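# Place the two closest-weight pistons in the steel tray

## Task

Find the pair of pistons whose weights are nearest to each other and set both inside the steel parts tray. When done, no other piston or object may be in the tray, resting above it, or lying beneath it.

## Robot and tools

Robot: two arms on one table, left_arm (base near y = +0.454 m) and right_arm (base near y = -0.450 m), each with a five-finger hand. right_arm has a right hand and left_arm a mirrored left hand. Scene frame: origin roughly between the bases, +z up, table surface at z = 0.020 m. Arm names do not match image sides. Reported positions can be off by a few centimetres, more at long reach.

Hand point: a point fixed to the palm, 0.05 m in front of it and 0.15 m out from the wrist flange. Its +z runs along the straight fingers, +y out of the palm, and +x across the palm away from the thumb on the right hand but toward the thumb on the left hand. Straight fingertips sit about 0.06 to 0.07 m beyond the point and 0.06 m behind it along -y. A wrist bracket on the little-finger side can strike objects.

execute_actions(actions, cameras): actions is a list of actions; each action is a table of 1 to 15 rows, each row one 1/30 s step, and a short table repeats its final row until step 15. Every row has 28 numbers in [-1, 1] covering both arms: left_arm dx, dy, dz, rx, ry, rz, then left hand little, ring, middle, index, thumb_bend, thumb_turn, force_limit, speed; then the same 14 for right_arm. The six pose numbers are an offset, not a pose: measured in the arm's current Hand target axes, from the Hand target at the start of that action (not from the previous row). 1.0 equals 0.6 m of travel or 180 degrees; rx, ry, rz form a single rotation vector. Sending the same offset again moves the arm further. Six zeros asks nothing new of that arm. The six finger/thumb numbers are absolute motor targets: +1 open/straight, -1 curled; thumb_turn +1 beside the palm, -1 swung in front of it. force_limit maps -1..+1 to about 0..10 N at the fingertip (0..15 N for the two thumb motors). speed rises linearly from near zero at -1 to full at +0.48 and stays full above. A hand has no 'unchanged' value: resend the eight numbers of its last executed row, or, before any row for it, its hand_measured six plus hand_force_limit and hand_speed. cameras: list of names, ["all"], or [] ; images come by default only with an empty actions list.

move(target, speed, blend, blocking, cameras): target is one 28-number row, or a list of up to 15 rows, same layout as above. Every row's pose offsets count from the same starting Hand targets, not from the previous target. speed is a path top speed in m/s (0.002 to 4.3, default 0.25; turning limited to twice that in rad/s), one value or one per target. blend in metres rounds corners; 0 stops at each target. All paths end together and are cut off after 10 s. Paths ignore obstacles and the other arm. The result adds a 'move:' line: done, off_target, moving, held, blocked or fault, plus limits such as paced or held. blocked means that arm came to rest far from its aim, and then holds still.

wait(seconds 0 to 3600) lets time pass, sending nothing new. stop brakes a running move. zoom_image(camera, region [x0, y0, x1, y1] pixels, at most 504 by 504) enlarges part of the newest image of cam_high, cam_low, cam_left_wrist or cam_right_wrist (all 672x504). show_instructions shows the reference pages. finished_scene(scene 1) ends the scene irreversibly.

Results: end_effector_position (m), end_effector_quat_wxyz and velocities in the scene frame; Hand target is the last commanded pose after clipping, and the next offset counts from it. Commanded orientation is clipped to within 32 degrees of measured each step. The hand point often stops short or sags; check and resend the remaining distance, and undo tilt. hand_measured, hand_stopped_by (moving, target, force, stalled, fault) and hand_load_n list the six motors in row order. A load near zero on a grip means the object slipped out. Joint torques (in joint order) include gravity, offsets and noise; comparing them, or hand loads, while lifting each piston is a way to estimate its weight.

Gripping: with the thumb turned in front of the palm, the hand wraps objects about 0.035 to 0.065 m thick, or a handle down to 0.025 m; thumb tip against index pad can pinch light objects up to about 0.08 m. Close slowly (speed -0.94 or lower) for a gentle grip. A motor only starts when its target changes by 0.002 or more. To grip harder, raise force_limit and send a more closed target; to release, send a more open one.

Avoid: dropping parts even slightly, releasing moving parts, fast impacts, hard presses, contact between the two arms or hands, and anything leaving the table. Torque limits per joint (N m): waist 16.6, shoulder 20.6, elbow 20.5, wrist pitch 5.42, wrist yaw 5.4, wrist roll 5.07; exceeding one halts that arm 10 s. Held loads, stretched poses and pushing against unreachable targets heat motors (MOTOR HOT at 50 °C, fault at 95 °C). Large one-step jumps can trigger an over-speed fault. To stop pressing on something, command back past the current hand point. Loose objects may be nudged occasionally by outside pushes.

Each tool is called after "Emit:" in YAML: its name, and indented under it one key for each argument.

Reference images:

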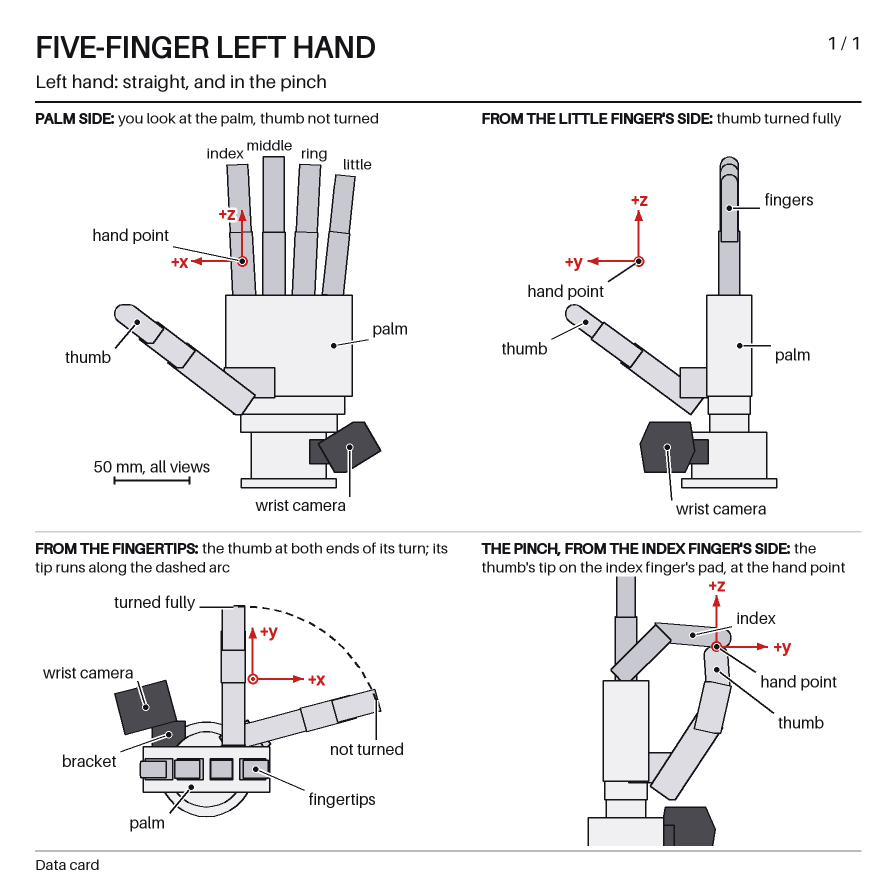

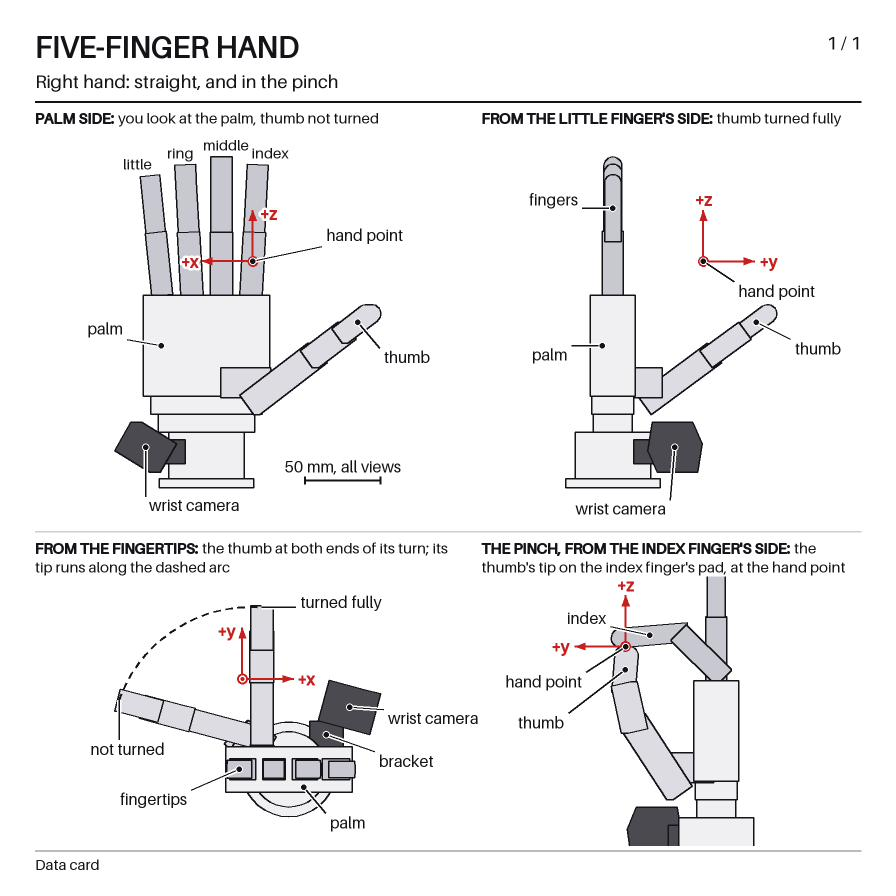

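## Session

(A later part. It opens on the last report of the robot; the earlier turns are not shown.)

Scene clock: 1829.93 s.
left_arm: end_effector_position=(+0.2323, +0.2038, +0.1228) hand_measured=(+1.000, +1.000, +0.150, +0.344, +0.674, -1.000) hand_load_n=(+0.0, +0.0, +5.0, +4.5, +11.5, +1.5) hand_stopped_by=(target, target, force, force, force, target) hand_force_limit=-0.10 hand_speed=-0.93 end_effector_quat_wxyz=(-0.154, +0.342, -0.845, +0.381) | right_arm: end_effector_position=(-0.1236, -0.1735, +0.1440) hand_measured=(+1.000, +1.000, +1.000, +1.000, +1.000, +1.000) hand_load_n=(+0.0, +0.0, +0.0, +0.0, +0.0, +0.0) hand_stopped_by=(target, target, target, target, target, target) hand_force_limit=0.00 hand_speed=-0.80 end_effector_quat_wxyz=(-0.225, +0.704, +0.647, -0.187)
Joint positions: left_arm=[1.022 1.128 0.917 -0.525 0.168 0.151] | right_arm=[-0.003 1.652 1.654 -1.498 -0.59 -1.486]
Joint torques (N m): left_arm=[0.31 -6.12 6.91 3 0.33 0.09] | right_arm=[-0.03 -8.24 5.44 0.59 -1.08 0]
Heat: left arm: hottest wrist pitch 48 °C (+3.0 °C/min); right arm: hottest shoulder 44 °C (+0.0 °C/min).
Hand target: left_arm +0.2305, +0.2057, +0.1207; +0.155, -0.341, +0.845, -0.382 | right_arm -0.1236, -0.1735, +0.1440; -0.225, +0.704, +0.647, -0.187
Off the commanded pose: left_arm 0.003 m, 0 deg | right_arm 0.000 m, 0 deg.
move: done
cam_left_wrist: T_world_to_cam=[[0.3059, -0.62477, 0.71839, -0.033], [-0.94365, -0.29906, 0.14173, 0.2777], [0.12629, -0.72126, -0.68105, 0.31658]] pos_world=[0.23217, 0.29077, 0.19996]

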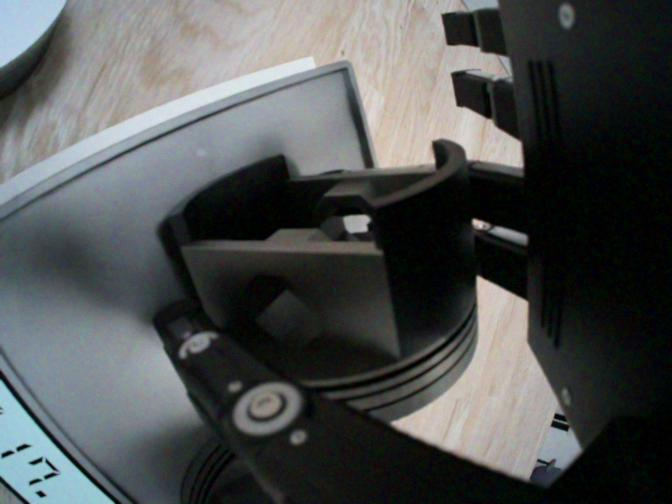

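Emit:
zoom_image:
  camera: "cam_left_wrist"
  region: [0, 370, 160, 504]

Emit:
move:
  target: [0,0,0,0,0,0,1,1,0.34,0.5,0.9,-1,-0.1,-0.92,0,0,0,0,0,0,1,1,1,1,1,1,0,-0.8]
  speed: 0.03
  cameras: ["cam_left_wrist"]

Scaled by 3.150 from the camera's image (finer frame: 960x720).

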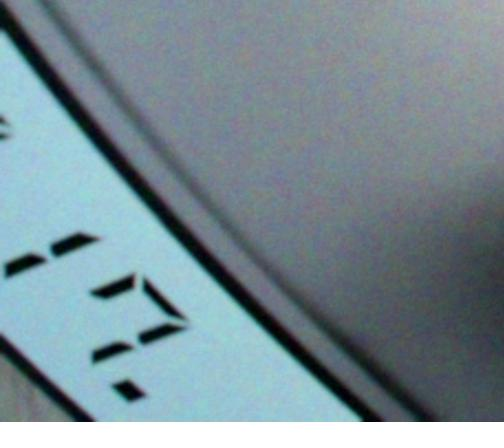

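Scene clock: 1837.97 s.
left_arm: end_effector_position=(+0.2329, +0.2034, +0.1236) hand_measured=(+1.000, +1.000, +0.340, +0.500, +0.900, -1.000) hand_load_n=(+0.0, +0.0, +0.0, +0.0, +0.0, +0.0) hand_stopped_by=(target, target, target, target, target, target) hand_force_limit=-0.10 hand_speed=-0.92 end_effector_quat_wxyz=(-0.155, +0.341, -0.844, +0.383) | right_arm: end_effector_position=(-0.1236, -0.1735, +0.1440) hand_measured=(+1.000, +1.000, +1.000, +1.000, +1.000, +1.000) hand_load_n=(+0.0, +0.0, +0.0, +0.0, +0.0, +0.0) hand_stopped_by=(target, target, target, target, target, target) hand_force_limit=0.00 hand_speed=-0.80 end_effector_quat_wxyz=(-0.225, +0.704, +0.647, -0.187)
Joint positions: left_arm=[1.022 1.127 0.916 -0.522 0.169 0.151] | right_arm=[-0.003 1.652 1.654 -1.498 -0.59 -1.486]
Joint torques (N m): left_arm=[0.09 -5.96 7.03 2.74 0.32 0.08] | right_arm=[0.09 -8.21 5.42 0.61 -1.07 0.01]
Heat: left arm: hottest wrist pitch 49 °C (+4.0 °C/min); right arm: hottest shoulder 44 °C (+0.0 °C/min).
Hand target: left_arm +0.2305, +0.2057, +0.1207; +0.155, -0.341, +0.845, -0.382 | right_arm -0.1236, -0.1735, +0.1440; -0.225, +0.704, +0.647, -0.187
Off the commanded pose: left_arm 0.004 m, 0 deg | right_arm 0.000 m, 0 deg.
move: done
cam_left_wrist: T_world_to_cam=[[0.30343, -0.62293, 0.72103, -0.03417], [-0.94412, -0.29874, 0.13922, 0.27845], [0.12868, -0.72298, -0.67877, 0.31629]] pos_world=[0.23256, 0.29057, 0.20056]

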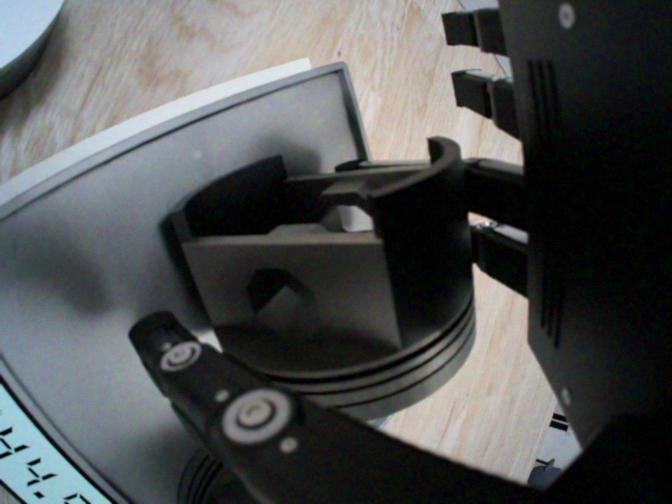

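Emit:
move:
  target: [0,0,0,0,0,0,1,1,0.6,0.6,1,-1,-0.1,-0.6,0,0,0,0,0,0,1,1,1,1,1,1,0,-0.8]
  speed: 0.03
  cameras: ["cam_left_wrist"]

Emit:
zoom_image:
  camera: "cam_left_wrist"
  region: [0, 340, 200, 504]

Scene clock: 1842.83 s.
left_arm: end_effector_position=(+0.2329, +0.2034, +0.1236) hand_measured=(+1.000, +1.000, +0.600, +0.600, +1.000, -1.000) hand_load_n=(+0.0, +0.0, +0.0, +0.0, +0.0, +0.0) hand_stopped_by=(target, target, target, target, target, target) hand_force_limit=-0.10 hand_speed=-0.60 end_effector_quat_wxyz=(-0.155, +0.341, -0.844, +0.383) | right_arm: end_effector_position=(-0.1236, -0.1735, +0.1440) hand_measured=(+1.000, +1.000, +1.000, +1.000, +1.000, +1.000) hand_load_n=(+0.0, +0.0, +0.0, +0.0, +0.0, +0.0) hand_stopped_by=(target, target, target, target, target, target) hand_force_limit=0.00 hand_speed=-0.80 end_effector_quat_wxyz=(-0.225, +0.704, +0.647, -0.187)
Joint positions: left_arm=[1.022 1.127 0.916 -0.522 0.169 0.151] | right_arm=[-0.003 1.652 1.654 -1.498 -0.59 -1.486]
Joint torques (N m): left_arm=[0.35 -5.89 7.17 2.72 0.3 0.08] | right_arm=[0.03 -8.15 5.47 0.61 -1.08 0.01]
Heat: left arm: hottest wrist pitch 49 °C (+3.0 °C/min); right arm: hottest shoulder 44 °C (+0.0 °C/min).
Hand target: left_arm +0.2305, +0.2057, +0.1207; +0.155, -0.341, +0.845, -0.382 | right_arm -0.1236, -0.1735, +0.1440; -0.225, +0.704, +0.647, -0.187
Off the commanded pose: left_arm 0.004 m, 0 deg | right_arm 0.000 m, 0 deg.
move: done
cam_left_wrist: T_world_to_cam=[[0.30343, -0.62293, 0.72103, -0.03417], [-0.94412, -0.29874, 0.13922, 0.27845], [0.12868, -0.72298, -0.67877, 0.31629]] pos_world=[0.23256, 0.29057, 0.20056]

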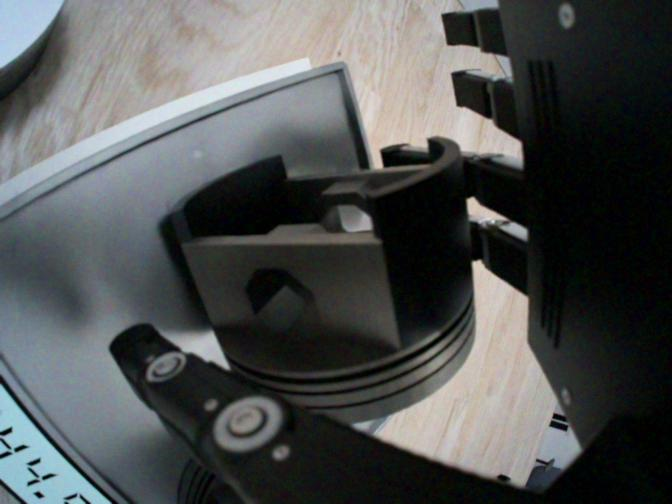

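Scaled by 2.520 from the camera's image (finer frame: 960x720).

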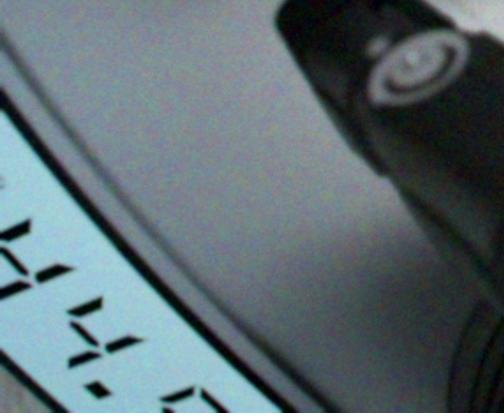

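Emit:
move:
  target:
    - [0,-0.05,-0.044,0,0,0,1,1,0.6,0.6,1,-1,-0.1,-0.6,0,0,0,0,0,0,1,1,1,1,1,1,0,-0.8]
    - [0,-0.125,-0.11,0,0,0,1,1,0.6,0.6,1,-1,-0.1,-0.6,0,0,0,0,0,0,1,1,1,1,1,1,0,-0.8]
  speed: [0.05,0.2]
  blend: 0.01
  cameras: ["cam_high","cam_left_wrist"]

Scene clock: 1854.13 s.
left_arm: end_effector_position=(+0.2283, +0.2062, +0.2197) hand_measured=(+1.000, +1.000, +0.600, +0.600, +1.000, -1.000) hand_load_n=(+0.0, +0.0, +0.0, +0.0, +0.0, +0.0) hand_stopped_by=(target, target, target, target, target, target) hand_force_limit=-0.10 hand_speed=-0.60 end_effector_quat_wxyz=(-0.155, +0.341, -0.844, +0.383) | right_arm: end_effector_position=(-0.1236, -0.1735, +0.1440) hand_measured=(+1.000, +1.000, +1.000, +1.000, +1.000, +1.000) hand_load_n=(+0.0, +0.0, +0.0, -0.5, +0.0, +0.0) hand_stopped_by=(target, target, target, target, target, target) hand_force_limit=0.00 hand_speed=-0.80 end_effector_quat_wxyz=(-0.225, +0.704, +0.647, -0.187)
Joint positions: left_arm=[1.022 1.185 1.342 -0.889 0.169 0.151] | right_arm=[-0.003 1.652 1.654 -1.498 -0.59 -1.486]
Joint torques (N m): left_arm=[0.14 -3.46 9.69 2.33 0.28 0.06] | right_arm=[0.03 -8.19 5.46 0.59 -1.08 0.01]
Heat: left arm: hottest wrist pitch 48 °C (+1.0 °C/min); right arm: hottest shoulder 44 °C (+0.0 °C/min).
Hand target: left_arm +0.2304, +0.2056, +0.2206; +0.155, -0.341, +0.845, -0.382 | right_arm -0.1236, -0.1735, +0.1440; -0.225, +0.704, +0.647, -0.187
Off the commanded pose: left_arm 0.002 m, 0 deg | right_arm 0.000 m, 0 deg.
move: done
cam_left_wrist: T_world_to_cam=[[0.30368, -0.62298, 0.72089, -0.10029], [-0.94411, -0.29854, 0.13972, 0.26148], [0.12817, -0.72303, -0.67882, 0.38434]] pos_world=[0.22806, 0.29347, 0.29666]

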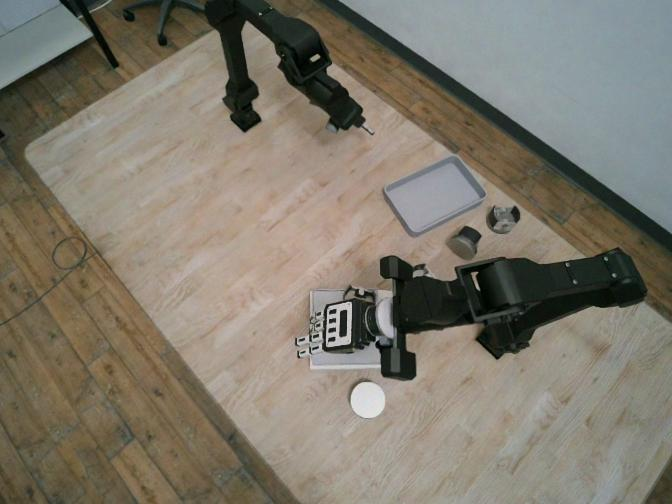

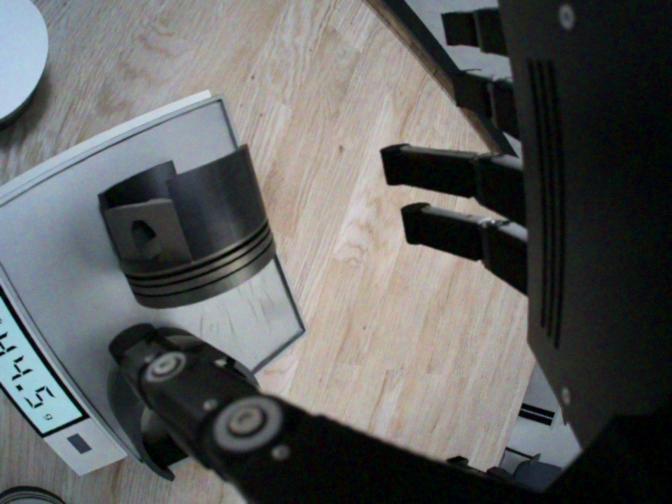

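Emit:
zoom_image:
  camera: "cam_left_wrist"
  region: [0, 270, 200, 504]

Scaled by 2.154 from the camera's image (finer frame: 960x720).

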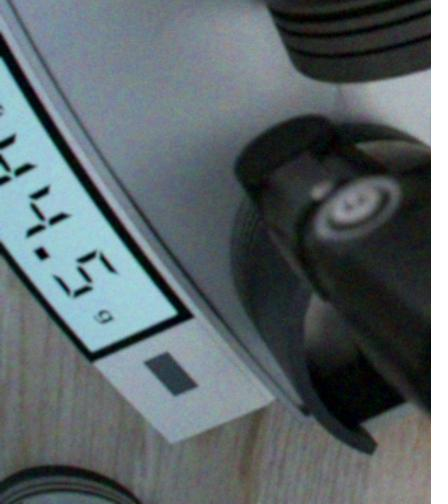

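Emit:
move:
  target: [0.1421,0.0415,-0.0472,0,0.0709,0.0624,1,1,0.6,0.6,1,-1,-0.1,-0.6,0,0,0,0,0,0,1,1,1,1,1,1,0,-0.8]
  speed: 0.2
  cameras: ["cam_high","cam_left_wrist"]

Scene clock: 1895.33 s.
left_arm: end_effector_position=(+0.1461, +0.1707, +0.2257) hand_measured=(+1.000, +1.000, +0.600, +0.600, +1.000, -1.000) hand_load_n=(-0.5, +0.0, +0.0, +0.0, +0.0, +0.0) hand_stopped_by=(target, target, target, target, target, target) hand_force_limit=-0.10 hand_speed=-0.60 end_effector_quat_wxyz=(-0.098, +0.214, -0.884, +0.405) | right_arm: end_effector_position=(-0.1236, -0.1735, +0.1440) hand_measured=(+1.000, +1.000, +1.000, +1.000, +1.000, +1.000) hand_load_n=(+0.0, +0.0, +0.0, +0.0, +0.0, -0.5) hand_stopped_by=(target, target, target, target, target, target) hand_force_limit=0.00 hand_speed=-0.80 end_effector_quat_wxyz=(-0.225, +0.704, +0.647, -0.187)
Joint positions: left_arm=[0.837 1.117 1.327 -0.95 0.251 0.223] | right_arm=[-0.003 1.652 1.654 -1.498 -0.59 -1.486]
Joint torques (N m): left_arm=[-0.16 -5.06 6.18 2.29 0.26 0.13] | right_arm=[0.08 -8.16 5.47 0.6 -1.08 0.01]
Heat: left arm: hottest elbow 46 °C (+5.1 °C/min); right arm: hottest shoulder 44 °C (+0.0 °C/min).
Hand target: left_arm +0.1428, +0.1736, +0.2205; +0.096, -0.213, +0.886, -0.400 | right_arm -0.1236, -0.1735, +0.1440; -0.225, +0.704, +0.647, -0.187
Off the commanded pose: left_arm 0.007 m, 1 deg | right_arm 0.000 m, 0 deg.
move: done
cam_left_wrist: T_world_to_cam=[[0.10844, -0.67885, 0.72622, -0.06496], [-0.99053, -0.0119, 0.13678, 0.13096], [-0.08421, -0.73418, -0.67372, 0.40491]] pos_world=[0.17086, 0.25474, 0.30206]

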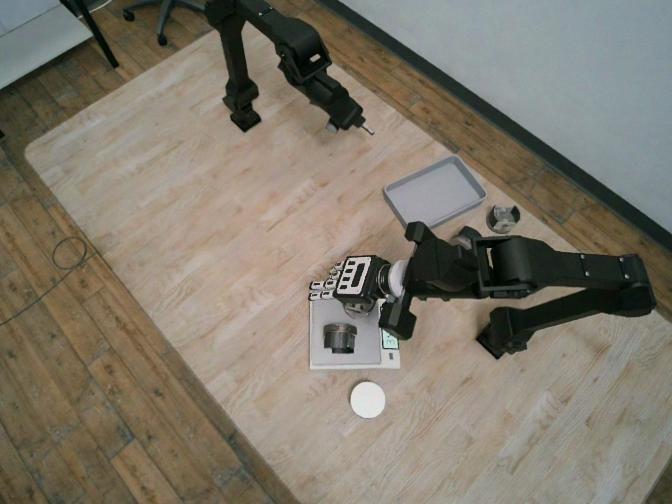

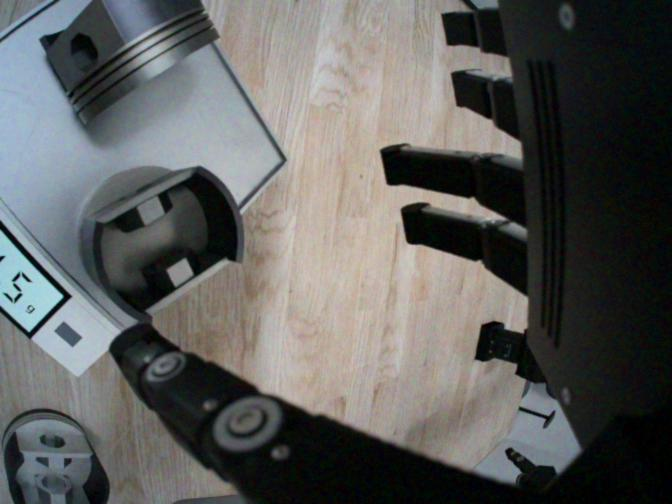

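Emit:
zoom_image:
  camera: "cam_high"
  region: [370, 310, 410, 370]

Scaled by 8.400 from the camera's image (finer frame: 960x720).

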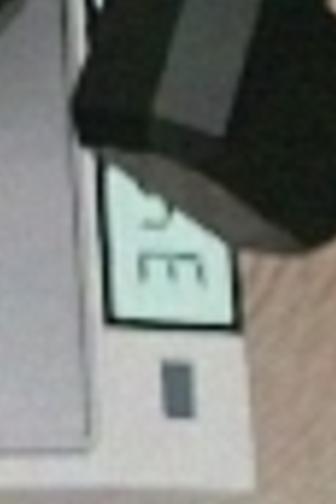

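Emit:
move:
  target: [0,0.0813,0.0716,0,0,0,1,1,0.6,0.6,1,-1,-0.1,-0.6,0,0,0,0,0,0,1,1,1,1,1,1,0,-0.8]
  speed: 0.12
  cameras: ["cam_left_wrist"]

Scene clock: 1906.73 s.
left_arm: end_effector_position=(+0.1456, +0.1712, +0.1606) hand_measured=(+1.000, +1.000, +0.600, +0.600, +1.000, -1.000) hand_load_n=(+0.0, +0.0, +0.0, +0.0, +0.0, +0.0) hand_stopped_by=(target, target, target, target, target, target) hand_force_limit=-0.10 hand_speed=-0.60 end_effector_quat_wxyz=(-0.098, +0.213, -0.884, +0.403) | right_arm: end_effector_position=(-0.1236, -0.1735, +0.1440) hand_measured=(+1.000, +1.000, +1.000, +1.000, +1.000, +1.000) hand_load_n=(+0.0, +0.0, +0.0, +0.0, +0.0, +0.0) hand_stopped_by=(target, target, target, target, target, target) hand_force_limit=0.00 hand_speed=-0.80 end_effector_quat_wxyz=(-0.225, +0.704, +0.647, -0.187)
Joint positions: left_arm=[0.837 1.036 1.018 -0.725 0.251 0.225] | right_arm=[-0.003 1.652 1.654 -1.498 -0.59 -1.486]
Joint torques (N m): left_arm=[-0.31 -4.91 6.54 2.67 0.26 0.09] | right_arm=[0.02 -8.17 5.45 0.61 -1.09 0.01]
Heat: left arm: hottest wrist pitch 46 °C (-3.0 °C/min); right arm: hottest shoulder 44 °C (+0.0 °C/min).
Hand target: left_arm +0.1429, +0.1736, +0.1556; +0.096, -0.213, +0.886, -0.400 | right_arm -0.1236, -0.1735, +0.1440; -0.225, +0.704, +0.647, -0.187
Off the commanded pose: left_arm 0.006 m, 0 deg | right_arm 0.000 m, 0 deg.
move: done
cam_left_wrist: T_world_to_cam=[[0.10854, -0.68112, 0.72408, -0.01653], [-0.99035, -0.01092, 0.13818, 0.13893], [-0.08621, -0.73209, -0.67573, 0.36167]] pos_world=[0.17056, 0.25503, 0.23716]

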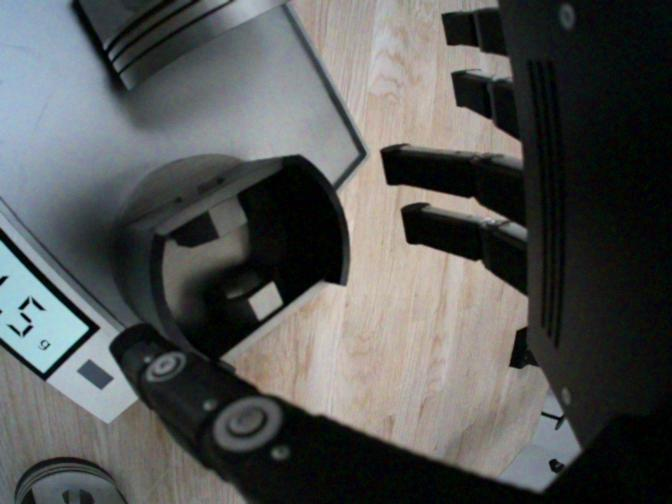

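Emit:
move:
  target:
    - [0.0042,0.0036,-0.0041,0,0,0,1,1,0.6,0.6,1,-1,-0.1,-0.6,0,0,0,0,0,0,1,1,1,1,1,1,0,-0.8]
    - [0.0042,0.0161,0.0069,0,0,0,1,1,0.6,0.6,1,-1,-0.1,-0.6,0,0,0,0,0,0,1,1,1,1,1,1,0,-0.8]
  speed: 0.05
  cameras: ["cam_left_wrist"]

Scene clock: 1936.70 s.
left_arm: end_effector_position=(+0.1421, +0.1731, +0.1506) hand_measured=(+1.000, +1.000, +0.600, +0.600, +1.000, -1.000) hand_load_n=(+0.0, +0.0, +0.0, +0.0, +0.0, +0.0) hand_stopped_by=(target, target, target, target, target, target) hand_force_limit=-0.10 hand_speed=-0.60 end_effector_quat_wxyz=(-0.098, +0.211, -0.885, +0.403) | right_arm: end_effector_position=(-0.1236, -0.1735, +0.1440) hand_measured=(+1.000, +1.000, +1.000, +1.000, +1.000, +1.000) hand_load_n=(+0.0, +0.0, +0.0, +0.0, +0.0, +0.0) hand_stopped_by=(target, target, target, target, target, target) hand_force_limit=0.00 hand_speed=-0.80 end_effector_quat_wxyz=(-0.225, +0.704, +0.647, -0.187)
Joint positions: left_arm=[0.831 1.012 0.967 -0.697 0.248 0.225] | right_arm=[-0.003 1.652 1.654 -1.498 -0.59 -1.486]
Joint torques (N m): left_arm=[-0.27 -4.66 6.7 2.72 0.22 -0.08] | right_arm=[0.01 -8.2 5.44 0.61 -1.07 0.02]
Heat: left arm: hottest wrist pitch 47 °C (+1.0 °C/min); right arm: hottest shoulder 44 °C (+0.0 °C/min).
Hand target: left_arm +0.1392, +0.1753, +0.1457; +0.096, -0.212, +0.886, -0.400 | right_arm -0.1236, -0.1735, +0.1440; -0.225, +0.704, +0.647, -0.187
Off the commanded pose: left_arm 0.006 m, 0 deg | right_arm 0.000 m, 0 deg.
move: done
cam_left_wrist: T_world_to_cam=[[0.10464, -0.68214, 0.7237, -0.00677], [-0.99071, -0.00796, 0.13575, 0.13681], [-0.08684, -0.73118, -0.67663, 0.35608]] pos_world=[0.16716, 0.25683, 0.22726]

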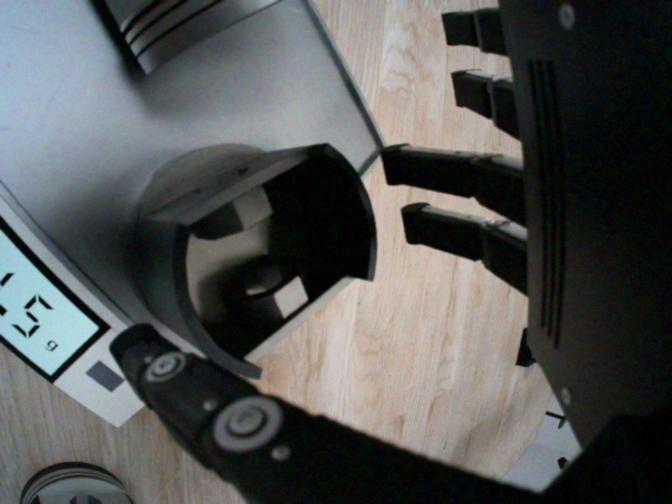

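Emit:
move:
  target: [0,0.0153,0.0134,0,0,0,1,1,0.6,0.6,1,-1,-0.1,-0.6,0,0,0,0,0,0,1,1,1,1,1,1,0,-0.8]
  speed: 0.05
  cameras: ["cam_left_wrist"]

Scene clock: 1951.43 s.
left_arm: end_effector_position=(+0.1422, +0.1731, +0.1384) hand_measured=(+1.000, +1.000, +0.600, +0.600, +1.000, -1.000) hand_load_n=(+0.0, +0.0, +0.0, +0.0, +0.0, +0.0) hand_stopped_by=(target, target, target, target, target, target) hand_force_limit=-0.10 hand_speed=-0.60 end_effector_quat_wxyz=(-0.098, +0.211, -0.885, +0.403) | right_arm: end_effector_position=(-0.1236, -0.1735, +0.1440) hand_measured=(+1.000, +1.000, +1.000, +1.000, +1.000, +1.000) hand_load_n=(+0.0, +0.0, +0.0, +0.0, +0.0, +0.0) hand_stopped_by=(target, target, target, target, target, target) hand_force_limit=0.00 hand_speed=-0.80 end_effector_quat_wxyz=(-0.225, +0.704, +0.647, -0.187)
Joint positions: left_arm=[0.831 1.004 0.914 -0.653 0.248 0.225] | right_arm=[-0.003 1.652 1.654 -1.498 -0.59 -1.486]
Joint torques (N m): left_arm=[-0.46 -4.82 6.5 2.73 0.2 -0.13] | right_arm=[0.04 -8.2 5.44 0.61 -1.08 0.01]
Heat: left arm: hottest wrist pitch 46 °C (+0.0 °C/min); right arm: hottest shoulder 44 °C (+0.0 °C/min).
Hand target: left_arm +0.1392, +0.1754, +0.1334; +0.096, -0.213, +0.886, -0.400 | right_arm -0.1236, -0.1735, +0.1440; -0.225, +0.704, +0.647, -0.187
Off the commanded pose: left_arm 0.006 m, 0 deg | right_arm 0.000 m, 0 deg.
move: done
cam_left_wrist: T_world_to_cam=[[0.10464, -0.68214, 0.7237, 0.00199], [-0.99071, -0.00796, 0.13575, 0.13845], [-0.08684, -0.73118, -0.67663, 0.34789]] pos_world=[0.16716, 0.25683, 0.21516]

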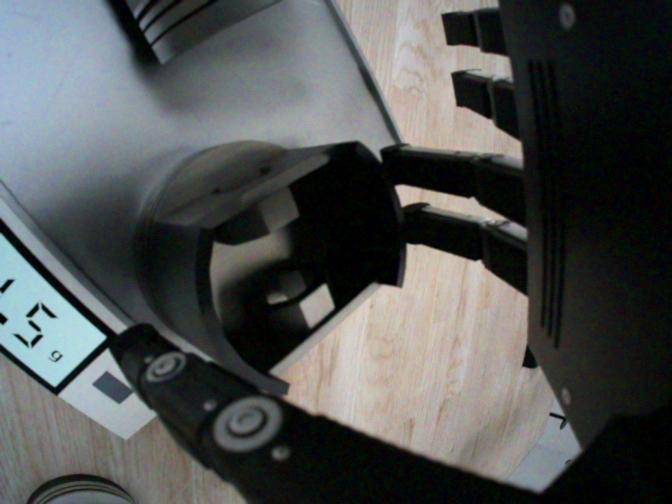

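Emit:
move:
  target: [0,-0.0022,0.0025,0,0,0,1,1,0.6,0.6,1,-1,-0.1,-0.6,0,0,0,0,0,0,1,1,1,1,1,1,0,-0.8]
  speed: 0.03

Emit:
move:
  target: [0,0,0,0,0,0,1,1,0.0,0.0,0.4,-1,0.0,-0.93,0,0,0,0,0,0,1,1,1,1,1,1,0,-0.8]
  speed: 0.03
  cameras: ["cam_left_wrist"]

Scene clock: 1966.83 s.
left_arm: end_effector_position=(+0.1427, +0.1719, +0.1393) hand_measured=(+1.000, +1.000, +0.600, +0.600, +1.000, -1.000) hand_load_n=(+0.0, +0.0, +0.0, +0.0, +0.0, +0.0) hand_stopped_by=(target, target, target, target, target, target) hand_force_limit=-0.10 hand_speed=-0.60 end_effector_quat_wxyz=(-0.099, +0.211, -0.884, +0.405) | right_arm: end_effector_position=(-0.1236, -0.1735, +0.1440) hand_measured=(+1.000, +1.000, +1.000, +1.000, +1.000, +1.000) hand_load_n=(+0.0, +0.0, +0.0, +0.0, +0.0, +0.0) hand_stopped_by=(target, target, target, target, target, target) hand_force_limit=0.00 hand_speed=-0.80 end_effector_quat_wxyz=(-0.225, +0.704, +0.647, -0.187)
Joint positions: left_arm=[0.828 1.004 0.914 -0.648 0.245 0.223] | right_arm=[-0.003 1.652 1.654 -1.498 -0.59 -1.486]
Joint torques (N m): left_arm=[-0.32 -4.28 6.89 2.68 0.22 -0.13] | right_arm=[-0.02 -8.14 5.48 0.61 -1.1 0.02]
Heat: left arm: hottest wrist pitch 45 °C (-1.0 °C/min); right arm: hottest shoulder 44 °C (+0.0 °C/min).
Hand target: left_arm +0.1401, +0.1736, +0.1334; +0.096, -0.213, +0.886, -0.400 | right_arm -0.1236, -0.1735, +0.1440; -0.225, +0.704, +0.647, -0.187
Off the commanded pose: left_arm 0.007 m, 1 deg | right_arm 0.000 m, 0 deg.
move: done

Scene clock: 1968.87 s.
left_arm: end_effector_position=(+0.1431, +0.1714, +0.1398) hand_measured=(+1.000, +1.000, +0.280, +0.254, +0.828, -1.000) hand_load_n=(+0.0, -0.5, +4.5, +5.5, +7.5, +0.0) hand_stopped_by=(target, target, force, force, force, target) hand_force_limit=0.00 hand_speed=-0.93 end_effector_quat_wxyz=(-0.100, +0.210, -0.884, +0.406) | right_arm: end_effector_position=(-0.1236, -0.1735, +0.1440) hand_measured=(+1.000, +1.000, +1.000, +1.000, +1.000, +1.000) hand_load_n=(+0.0, +0.0, +0.0, +0.0, +0.0, +0.0) hand_stopped_by=(target, target, target, target, target, target) hand_force_limit=0.00 hand_speed=-0.80 end_effector_quat_wxyz=(-0.225, +0.704, +0.647, -0.187)
Joint positions: left_arm=[0.828 1.004 0.914 -0.645 0.245 0.223] | right_arm=[-0.003 1.652 1.654 -1.498 -0.59 -1.486]
Joint torques (N m): left_arm=[-0.11 -3.9 6.91 2.48 0.18 -0.14] | right_arm=[-0.01 -8.13 5.45 0.6 -1.08 0.02]
Heat: left arm: hottest wrist pitch 45 °C (-1.0 °C/min); right arm: hottest shoulder 44 °C (+0.0 °C/min).
Hand target: left_arm +0.1401, +0.1736, +0.1334; +0.096, -0.213, +0.886, -0.400 | right_arm -0.1236, -0.1735, +0.1440; -0.225, +0.704, +0.647, -0.187
Off the commanded pose: left_arm 0.007 m, 1 deg | right_arm 0.000 m, 0 deg.
move: done
cam_left_wrist: T_world_to_cam=[[0.10012, -0.67875, 0.72751, -0.00076], [-0.99145, -0.00657, 0.13031, 0.13982], [-0.08367, -0.73434, -0.67361, 0.34729]] pos_world=[0.16776, 0.25543, 0.21627]

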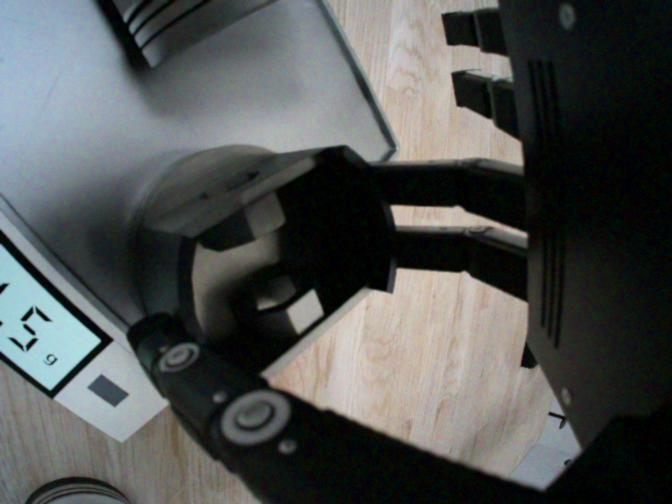

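Emit:
move:
  target:
    - [0,-0.0375,-0.033,0,0,0,1,1,0.0,0.0,0.4,-1,0.0,-0.93,0,0,0,0,0,0,1,1,1,1,1,1,0,-0.8]
    - [0,-0.1251,-0.1101,0,0,0,1,1,0.0,0.0,0.4,-1,0.0,-0.93,0,0,0,0,0,0,1,1,1,1,1,1,0,-0.8]
    - [0.2308,-0.2263,0.0048,0,0.05,0.044,1,1,0.0,0.0,0.4,-1,0.0,-0.93,0,0,0,0,0,0,1,1,1,1,1,1,0,-0.8]
  speed: [0.04,0.12,0.15]
  blend: [0.01,0.02,0]
  cameras: ["cam_high","cam_left_wrist"]

Scene clock: 1995.27 s.
left_arm: end_effector_position=(+0.0575, +0.0339, +0.2289) hand_measured=(+1.000, +1.000, +0.280, +0.254, +0.828, -1.000) hand_load_n=(+0.0, +0.0, +4.0, +5.0, +7.5, +0.5) hand_stopped_by=(target, target, force, force, force, target) hand_force_limit=0.00 hand_speed=-0.93 end_effector_quat_wxyz=(-0.055, +0.117, -0.906, +0.404) | right_arm: end_effector_position=(-0.1236, -0.1735, +0.1440) hand_measured=(+1.000, +1.000, +1.000, +1.000, +1.000, +1.000) hand_load_n=(+0.0, -0.5, +0.0, +0.0, +0.0, +0.0) hand_stopped_by=(target, target, target, target, target, target) hand_force_limit=0.00 hand_speed=-0.80 end_effector_quat_wxyz=(-0.225, +0.704, +0.647, -0.187)
Joint positions: left_arm=[0.318 1.441 1.572 -0.863 0.02 0.024] | right_arm=[-0.003 1.652 1.654 -1.498 -0.59 -1.486]
Joint torques (N m): left_arm=[-0.03 -5.75 10.67 2.78 0.03 -0.17] | right_arm=[-0.01 -8.18 5.48 0.61 -1.07 0.03]
Heat: left arm: hottest wrist pitch 44 °C (-4.0 °C/min); right arm: hottest shoulder 44 °C (+0.0 °C/min).
Hand target: left_arm +0.0584, +0.0289, +0.2331; +0.054, -0.119, +0.904, -0.408 | right_arm -0.1236, -0.1735, +0.1440; -0.225, +0.704, +0.647, -0.187
Off the commanded pose: left_arm 0.007 m, 1 deg | right_arm 0.000 m, 0 deg.
move: done
cam_left_wrist: T_world_to_cam=[[-0.03798, -0.70109, 0.71206, -0.13807], [-0.97006, 0.19692, 0.14214, 0.0316], [-0.23987, -0.68534, -0.68758, 0.30969]] pos_world=[0.0997, 0.10923, 0.30676]

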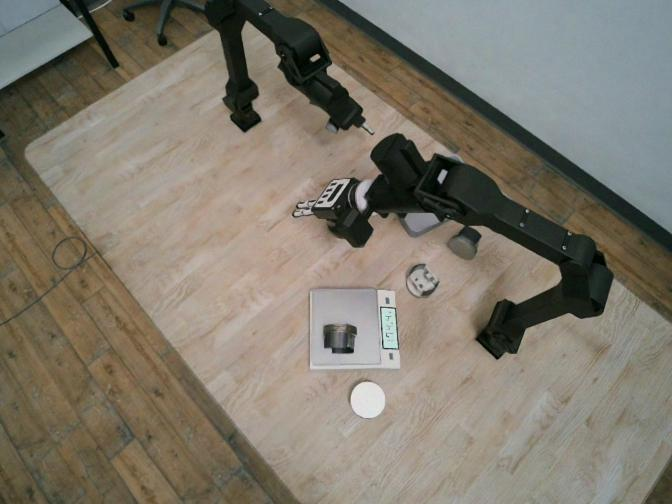

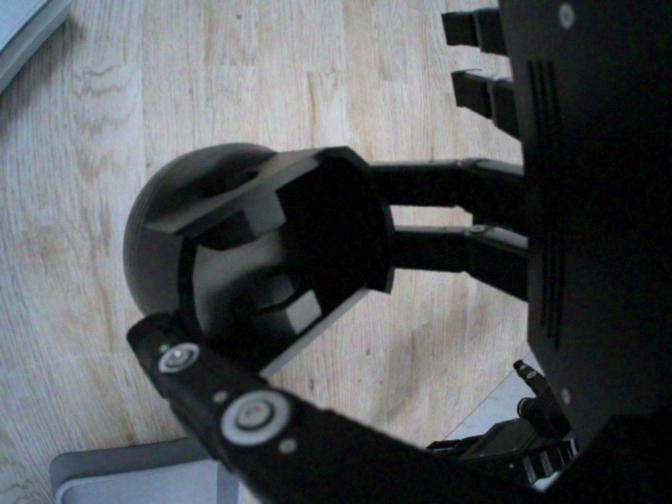

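Emit:
zoom_image:
  camera: "cam_high"
  region: [370, 290, 410, 365]

Scaled by 6.720 from the camera's image (finer frame: 960x720).

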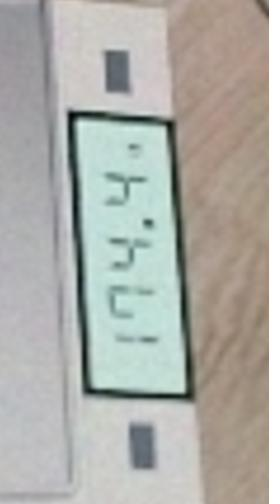

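Emit:
move:
  target: [0,0.1664,0.1464,0,0,0,1,1,0.0,0.0,0.4,-1,0.0,-0.93,0,0,0,0,0,0,1,1,1,1,1,1,0,-0.8]
  speed: 0.12
  cameras: ["cam_high","cam_left_wrist"]

Scene clock: 2010.03 s.
left_arm: end_effector_position=(+0.0594, +0.0274, +0.1000) hand_measured=(+1.000, +1.000, +0.280, +0.254, +0.828, -1.000) hand_load_n=(+0.0, -0.5, +4.0, +5.0, +7.5, +0.0) hand_stopped_by=(target, target, force, force, force, target) hand_force_limit=0.00 hand_speed=-0.93 end_effector_quat_wxyz=(-0.055, +0.117, -0.905, +0.406) | right_arm: end_effector_position=(-0.1236, -0.1735, +0.1440) hand_measured=(+1.000, +1.000, +1.000, +1.000, +1.000, +1.000) hand_load_n=(+0.0, +0.0, +0.0, +0.0, +0.0, +0.0) hand_stopped_by=(target, target, target, target, target, target) hand_force_limit=0.00 hand_speed=-0.80 end_effector_quat_wxyz=(-0.225, +0.704, +0.647, -0.187)
Joint positions: left_arm=[0.318 1.407 1.019 -0.339 0.02 0.024] | right_arm=[-0.003 1.652 1.654 -1.498 -0.59 -1.486]
Joint torques (N m): left_arm=[0.07 -8.21 7.31 3.09 0.1 -0.17] | right_arm=[0.02 -8.16 5.45 0.6 -1.08 0.03]
Heat: left arm: hottest wrist pitch 47 °C (+1.0 °C/min); right arm: hottest shoulder 44 °C (+0.0 °C/min).
Hand target: left_arm +0.0585, +0.0290, +0.1003; +0.054, -0.119, +0.904, -0.408 | right_arm -0.1236, -0.1735, +0.1440; -0.225, +0.704, +0.647, -0.187
Off the commanded pose: left_arm 0.002 m, 0 deg | right_arm 0.000 m, 0 deg.
move: done
cam_left_wrist: T_world_to_cam=[[-0.03893, -0.69765, 0.71538, -0.05119], [-0.97024, 0.19762, 0.13992, 0.05327], [-0.23899, -0.68864, -0.68459, 0.21677]] pos_world=[0.10149, 0.10303, 0.17756]

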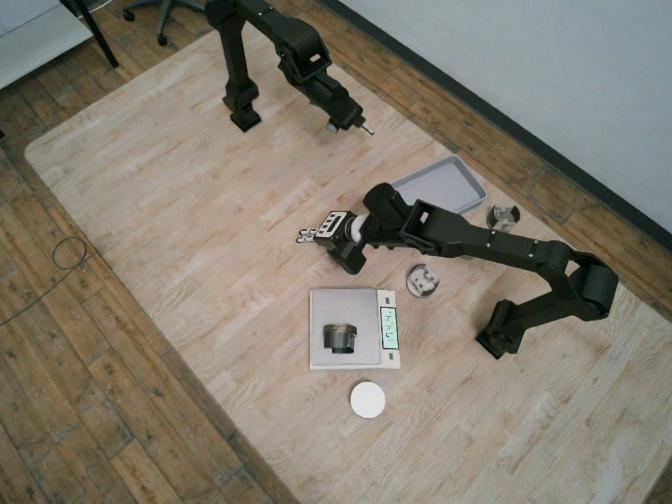

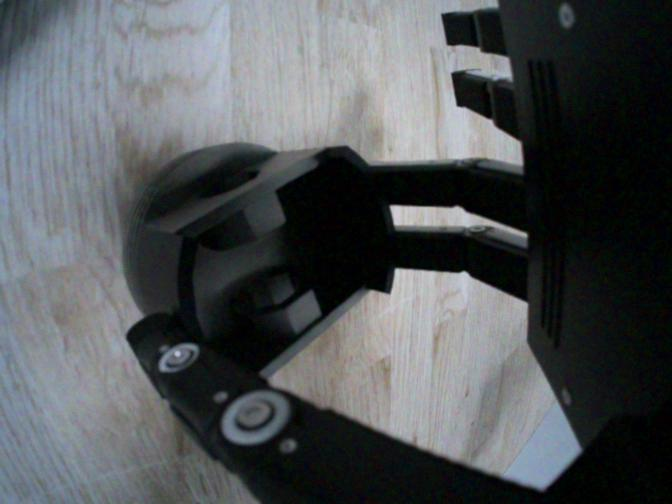

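Emit:
move:
  target: [0,0.01,0.0088,0,0,0,1,1,0.0,0.0,0.4,-1,0.0,-0.93,0,0,0,0,0,0,1,1,1,1,1,1,0,-0.8]
  speed: 0.05
  cameras: ["cam_low","cam_left_wrist"]

Scene clock: 2022.30 s.
left_arm: end_effector_position=(+0.0595, +0.0272, +0.0940) hand_measured=(+1.000, +1.000, +0.280, +0.254, +0.828, -1.000) hand_load_n=(+0.0, +0.0, +4.5, +5.0, +7.5, +0.0) hand_stopped_by=(target, target, force, force, force, target) hand_force_limit=0.00 hand_speed=-0.93 end_effector_quat_wxyz=(-0.055, +0.117, -0.904, +0.408) | right_arm: end_effector_position=(-0.1236, -0.1735, +0.1440) hand_measured=(+1.000, +1.000, +1.000, +1.000, +1.000, +1.000) hand_load_n=(+0.0, +0.0, +0.0, +0.0, +0.0, +0.0) hand_stopped_by=(target, target, target, target, target, target) hand_force_limit=0.00 hand_speed=-0.80 end_effector_quat_wxyz=(-0.225, +0.704, +0.647, -0.187)
Joint positions: left_arm=[0.318 1.407 0.991 -0.306 0.02 0.024] | right_arm=[-0.003 1.652 1.654 -1.498 -0.59 -1.486]
Joint torques (N m): left_arm=[-0.09 -7.97 7.33 3.03 0.06 -0.12] | right_arm=[-0.02 -8.18 5.5 0.61 -1.07 0.01]
Heat: left arm: hottest wrist pitch 47 °C (+2.0 °C/min); right arm: hottest shoulder 44 °C (+0.0 °C/min).
Hand target: left_arm +0.0585, +0.0290, +0.0923; +0.054, -0.119, +0.904, -0.408 | right_arm -0.1236, -0.1735, +0.1440; -0.225, +0.704, +0.647, -0.187
Off the commanded pose: left_arm 0.003 m, 0 deg | right_arm 0.000 m, 0 deg.
move: done
cam_left_wrist: T_world_to_cam=[[-0.04004, -0.69422, 0.71864, -0.04734], [-0.97044, 0.19832, 0.13751, 0.05447], [-0.23799, -0.6919, -0.68165, 0.21232]] pos_world=[0.10149, 0.10324, 0.17126]

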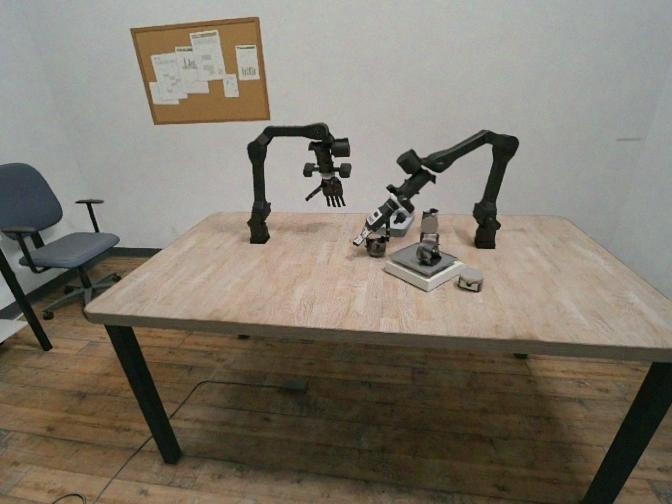

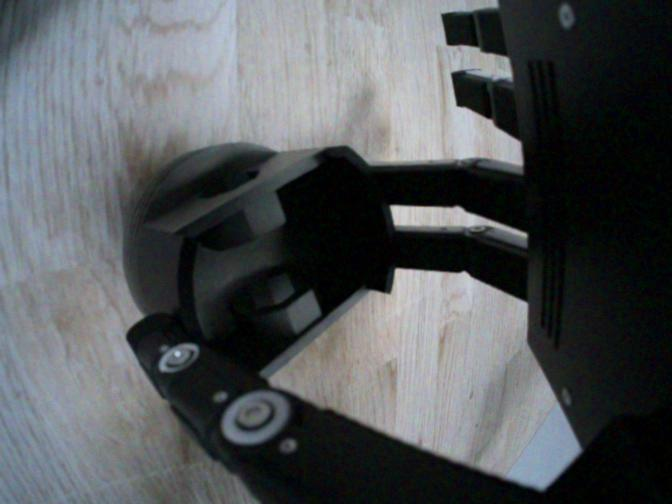

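Emit:
move:
  target: [0,0.005,0.0044,0,0,0,1,1,0.0,0.0,0.4,-1,0.0,-0.93,0,0,0,0,0,0,1,1,1,1,1,1,0,-0.8]
  speed: 0.05
  cameras: ["cam_left_wrist"]

Emit:
zoom_image:
  camera: "cam_left_wrist"
  region: [60, 60, 480, 400]

Scene clock: 2027.87 s.
left_arm: end_effector_position=(+0.0595, +0.0270, +0.0913) hand_measured=(+1.000, +1.000, +0.280, +0.254, +0.828, -1.000) hand_load_n=(+0.0, +0.0, +4.0, +5.0, +7.5, +0.0) hand_stopped_by=(target, target, force, force, force, target) hand_force_limit=0.00 hand_speed=-0.93 end_effector_quat_wxyz=(-0.056, +0.117, -0.903, +0.410) | right_arm: end_effector_position=(-0.1236, -0.1735, +0.1440) hand_measured=(+1.000, +1.000, +1.000, +1.000, +1.000, +1.000) hand_load_n=(+0.0, +0.0, +0.0, +0.0, +0.0, +0.0) hand_stopped_by=(target, target, target, target, target, target) hand_force_limit=0.00 hand_speed=-0.80 end_effector_quat_wxyz=(-0.225, +0.704, +0.647, -0.187)
Joint positions: left_arm=[0.318 1.407 0.977 -0.289 0.02 0.024] | right_arm=[-0.003 1.652 1.654 -1.498 -0.59 -1.486]
Joint torques (N m): left_arm=[0.17 -7.43 7.32 3.08 0.07 -0.13] | right_arm=[0.02 -8.19 5.46 0.61 -1.09 0.02]
Heat: left arm: hottest wrist pitch 47 °C (+2.0 °C/min); right arm: hottest shoulder 44 °C (+0.0 °C/min).
Hand target: left_arm +0.0585, +0.0290, +0.0884; +0.054, -0.119, +0.904, -0.408 | right_arm -0.1236, -0.1735, +0.1440; -0.225, +0.704, +0.647, -0.187
Off the commanded pose: left_arm 0.004 m, 0 deg | right_arm 0.000 m, 0 deg.
move: done
cam_left_wrist: T_world_to_cam=[[-0.0406, -0.69214, 0.72062, -0.04575], [-0.97057, 0.19867, 0.13614, 0.05504], [-0.23739, -0.69388, -0.67984, 0.21033]] pos_world=[0.10149, 0.10334, 0.16846]

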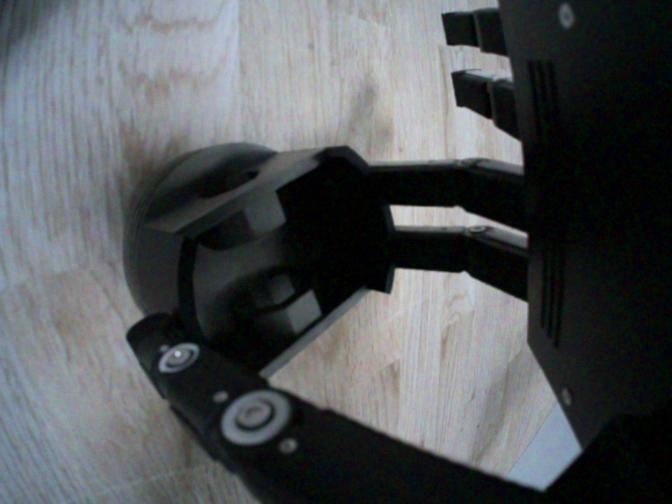

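Scaled by 1.200 from the camera's image (finer frame: 960x720).

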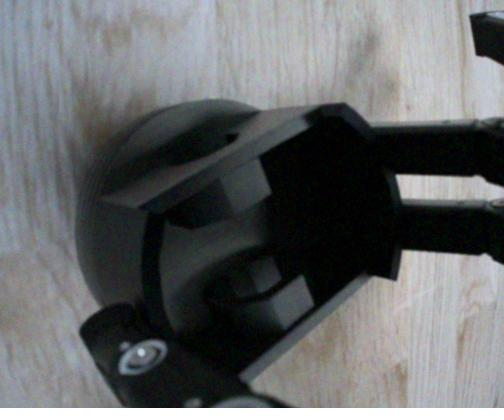

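Emit:
move:
  target: [0,0.005,0.0044,0,0,0,1,1,0.0,0.0,0.4,-1,0.0,-0.93,0,0,0,0,0,0,1,1,1,1,1,1,0,-0.8]
  speed: 0.05
  cameras: ["cam_left_wrist"]

Scene clock: 2035.93 s.
left_arm: end_effector_position=(+0.0596, +0.0268, +0.0887) hand_measured=(+1.000, +1.000, +0.280, +0.254, +0.828, -1.000) hand_load_n=(-0.5, +0.0, +4.0, +5.0, +7.5, +0.0) hand_stopped_by=(target, target, force, force, force, target) hand_force_limit=0.00 hand_speed=-0.93 end_effector_quat_wxyz=(-0.056, +0.117, -0.902, +0.411) | right_arm: end_effector_position=(-0.1236, -0.1735, +0.1440) hand_measured=(+1.000, +1.000, +1.000, +1.000, +1.000, +1.000) hand_load_n=(+0.0, +0.0, +0.0, +0.0, +0.0, +0.0) hand_stopped_by=(target, target, target, target, target, target) hand_force_limit=0.00 hand_speed=-0.80 end_effector_quat_wxyz=(-0.225, +0.704, +0.647, -0.187)
Joint positions: left_arm=[0.318 1.407 0.964 -0.273 0.02 0.024] | right_arm=[-0.003 1.652 1.654 -1.498 -0.59 -1.486]
Joint torques (N m): left_arm=[-0.02 -7.03 7.16 3.08 0.09 -0.17] | right_arm=[-0.03 -8.19 5.44 0.59 -1.08 0]
Heat: left arm: hottest wrist pitch 47 °C (+2.0 °C/min); right arm: hottest shoulder 44 °C (+0.0 °C/min).
Hand target: left_arm +0.0585, +0.0289, +0.0844; +0.054, -0.119, +0.903, -0.408 | right_arm -0.1236, -0.1735, +0.1440; -0.225, +0.704, +0.647, -0.187
Off the commanded pose: left_arm 0.005 m, 0 deg | right_arm 0.000 m, 0 deg.
move: done
cam_left_wrist: T_world_to_cam=[[-0.04136, -0.68981, 0.72281, -0.04426], [-0.9707, 0.19913, 0.13448, 0.05566], [-0.2367, -0.69607, -0.67783, 0.20825]] pos_world=[0.10149, 0.10334, 0.16566]

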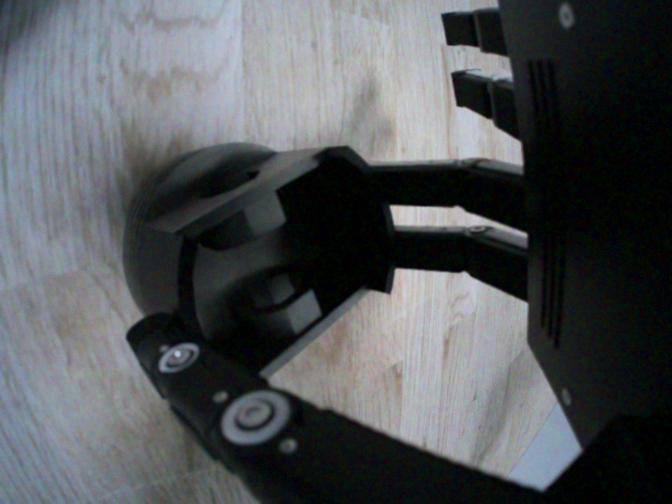

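Emit:
move:
  target: [0,0.005,0.0044,0,0,0,1,1,0.0,0.0,0.4,-1,0.0,-0.93,0,0,0,0,0,0,1,1,1,1,1,1,0,-0.8]
  speed: 0.05
  cameras: ["cam_left_wrist"]

Scene clock: 2041.27 s.
left_arm: end_effector_position=(+0.0597, +0.0266, +0.0862) hand_measured=(+1.000, +1.000, +0.280, +0.254, +0.828, -1.000) hand_load_n=(+0.0, +0.0, +4.0, +5.0, +7.5, +0.0) hand_stopped_by=(target, target, force, force, force, target) hand_force_limit=0.00 hand_speed=-0.93 end_effector_quat_wxyz=(-0.056, +0.117, -0.902, +0.413) | right_arm: end_effector_position=(-0.1236, -0.1735, +0.1440) hand_measured=(+1.000, +1.000, +1.000, +1.000, +1.000, +1.000) hand_load_n=(+0.0, +0.0, +0.0, +0.0, -0.5, +0.0) hand_stopped_by=(target, target, target, target, target, target) hand_force_limit=0.00 hand_speed=-0.80 end_effector_quat_wxyz=(-0.225, +0.704, +0.647, -0.187)
Joint positions: left_arm=[0.318 1.407 0.951 -0.256 0.02 0.024] | right_arm=[-0.003 1.652 1.654 -1.498 -0.59 -1.486]
Joint torques (N m): left_arm=[-0.12 -6.69 7.23 3.11 0.05 -0.14] | right_arm=[-0.03 -8.24 5.5 0.61 -1.1 0.03]
Heat: left arm: hottest wrist pitch 47 °C (+3.0 °C/min); right arm: hottest shoulder 44 °C (+0.0 °C/min).
Hand target: left_arm +0.0585, +0.0289, +0.0804; +0.054, -0.119, +0.903, -0.408 | right_arm -0.1236, -0.1735, +0.1440; -0.225, +0.704, +0.647, -0.187
Off the commanded pose: left_arm 0.006 m, 1 deg | right_arm 0.000 m, 0 deg.
move: done
cam_left_wrist: T_world_to_cam=[[-0.0421, -0.68737, 0.72509, -0.04278], [-0.97084, 0.19958, 0.13282, 0.05627], [-0.23601, -0.69835, -0.67573, 0.20618]] pos_world=[0.10149, 0.10335, 0.16287]

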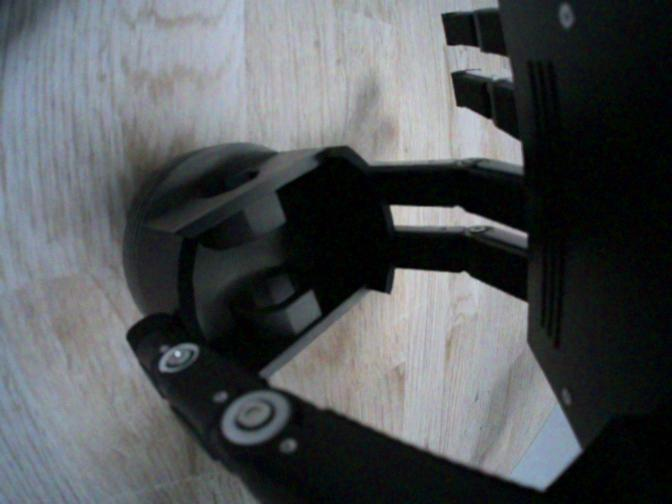

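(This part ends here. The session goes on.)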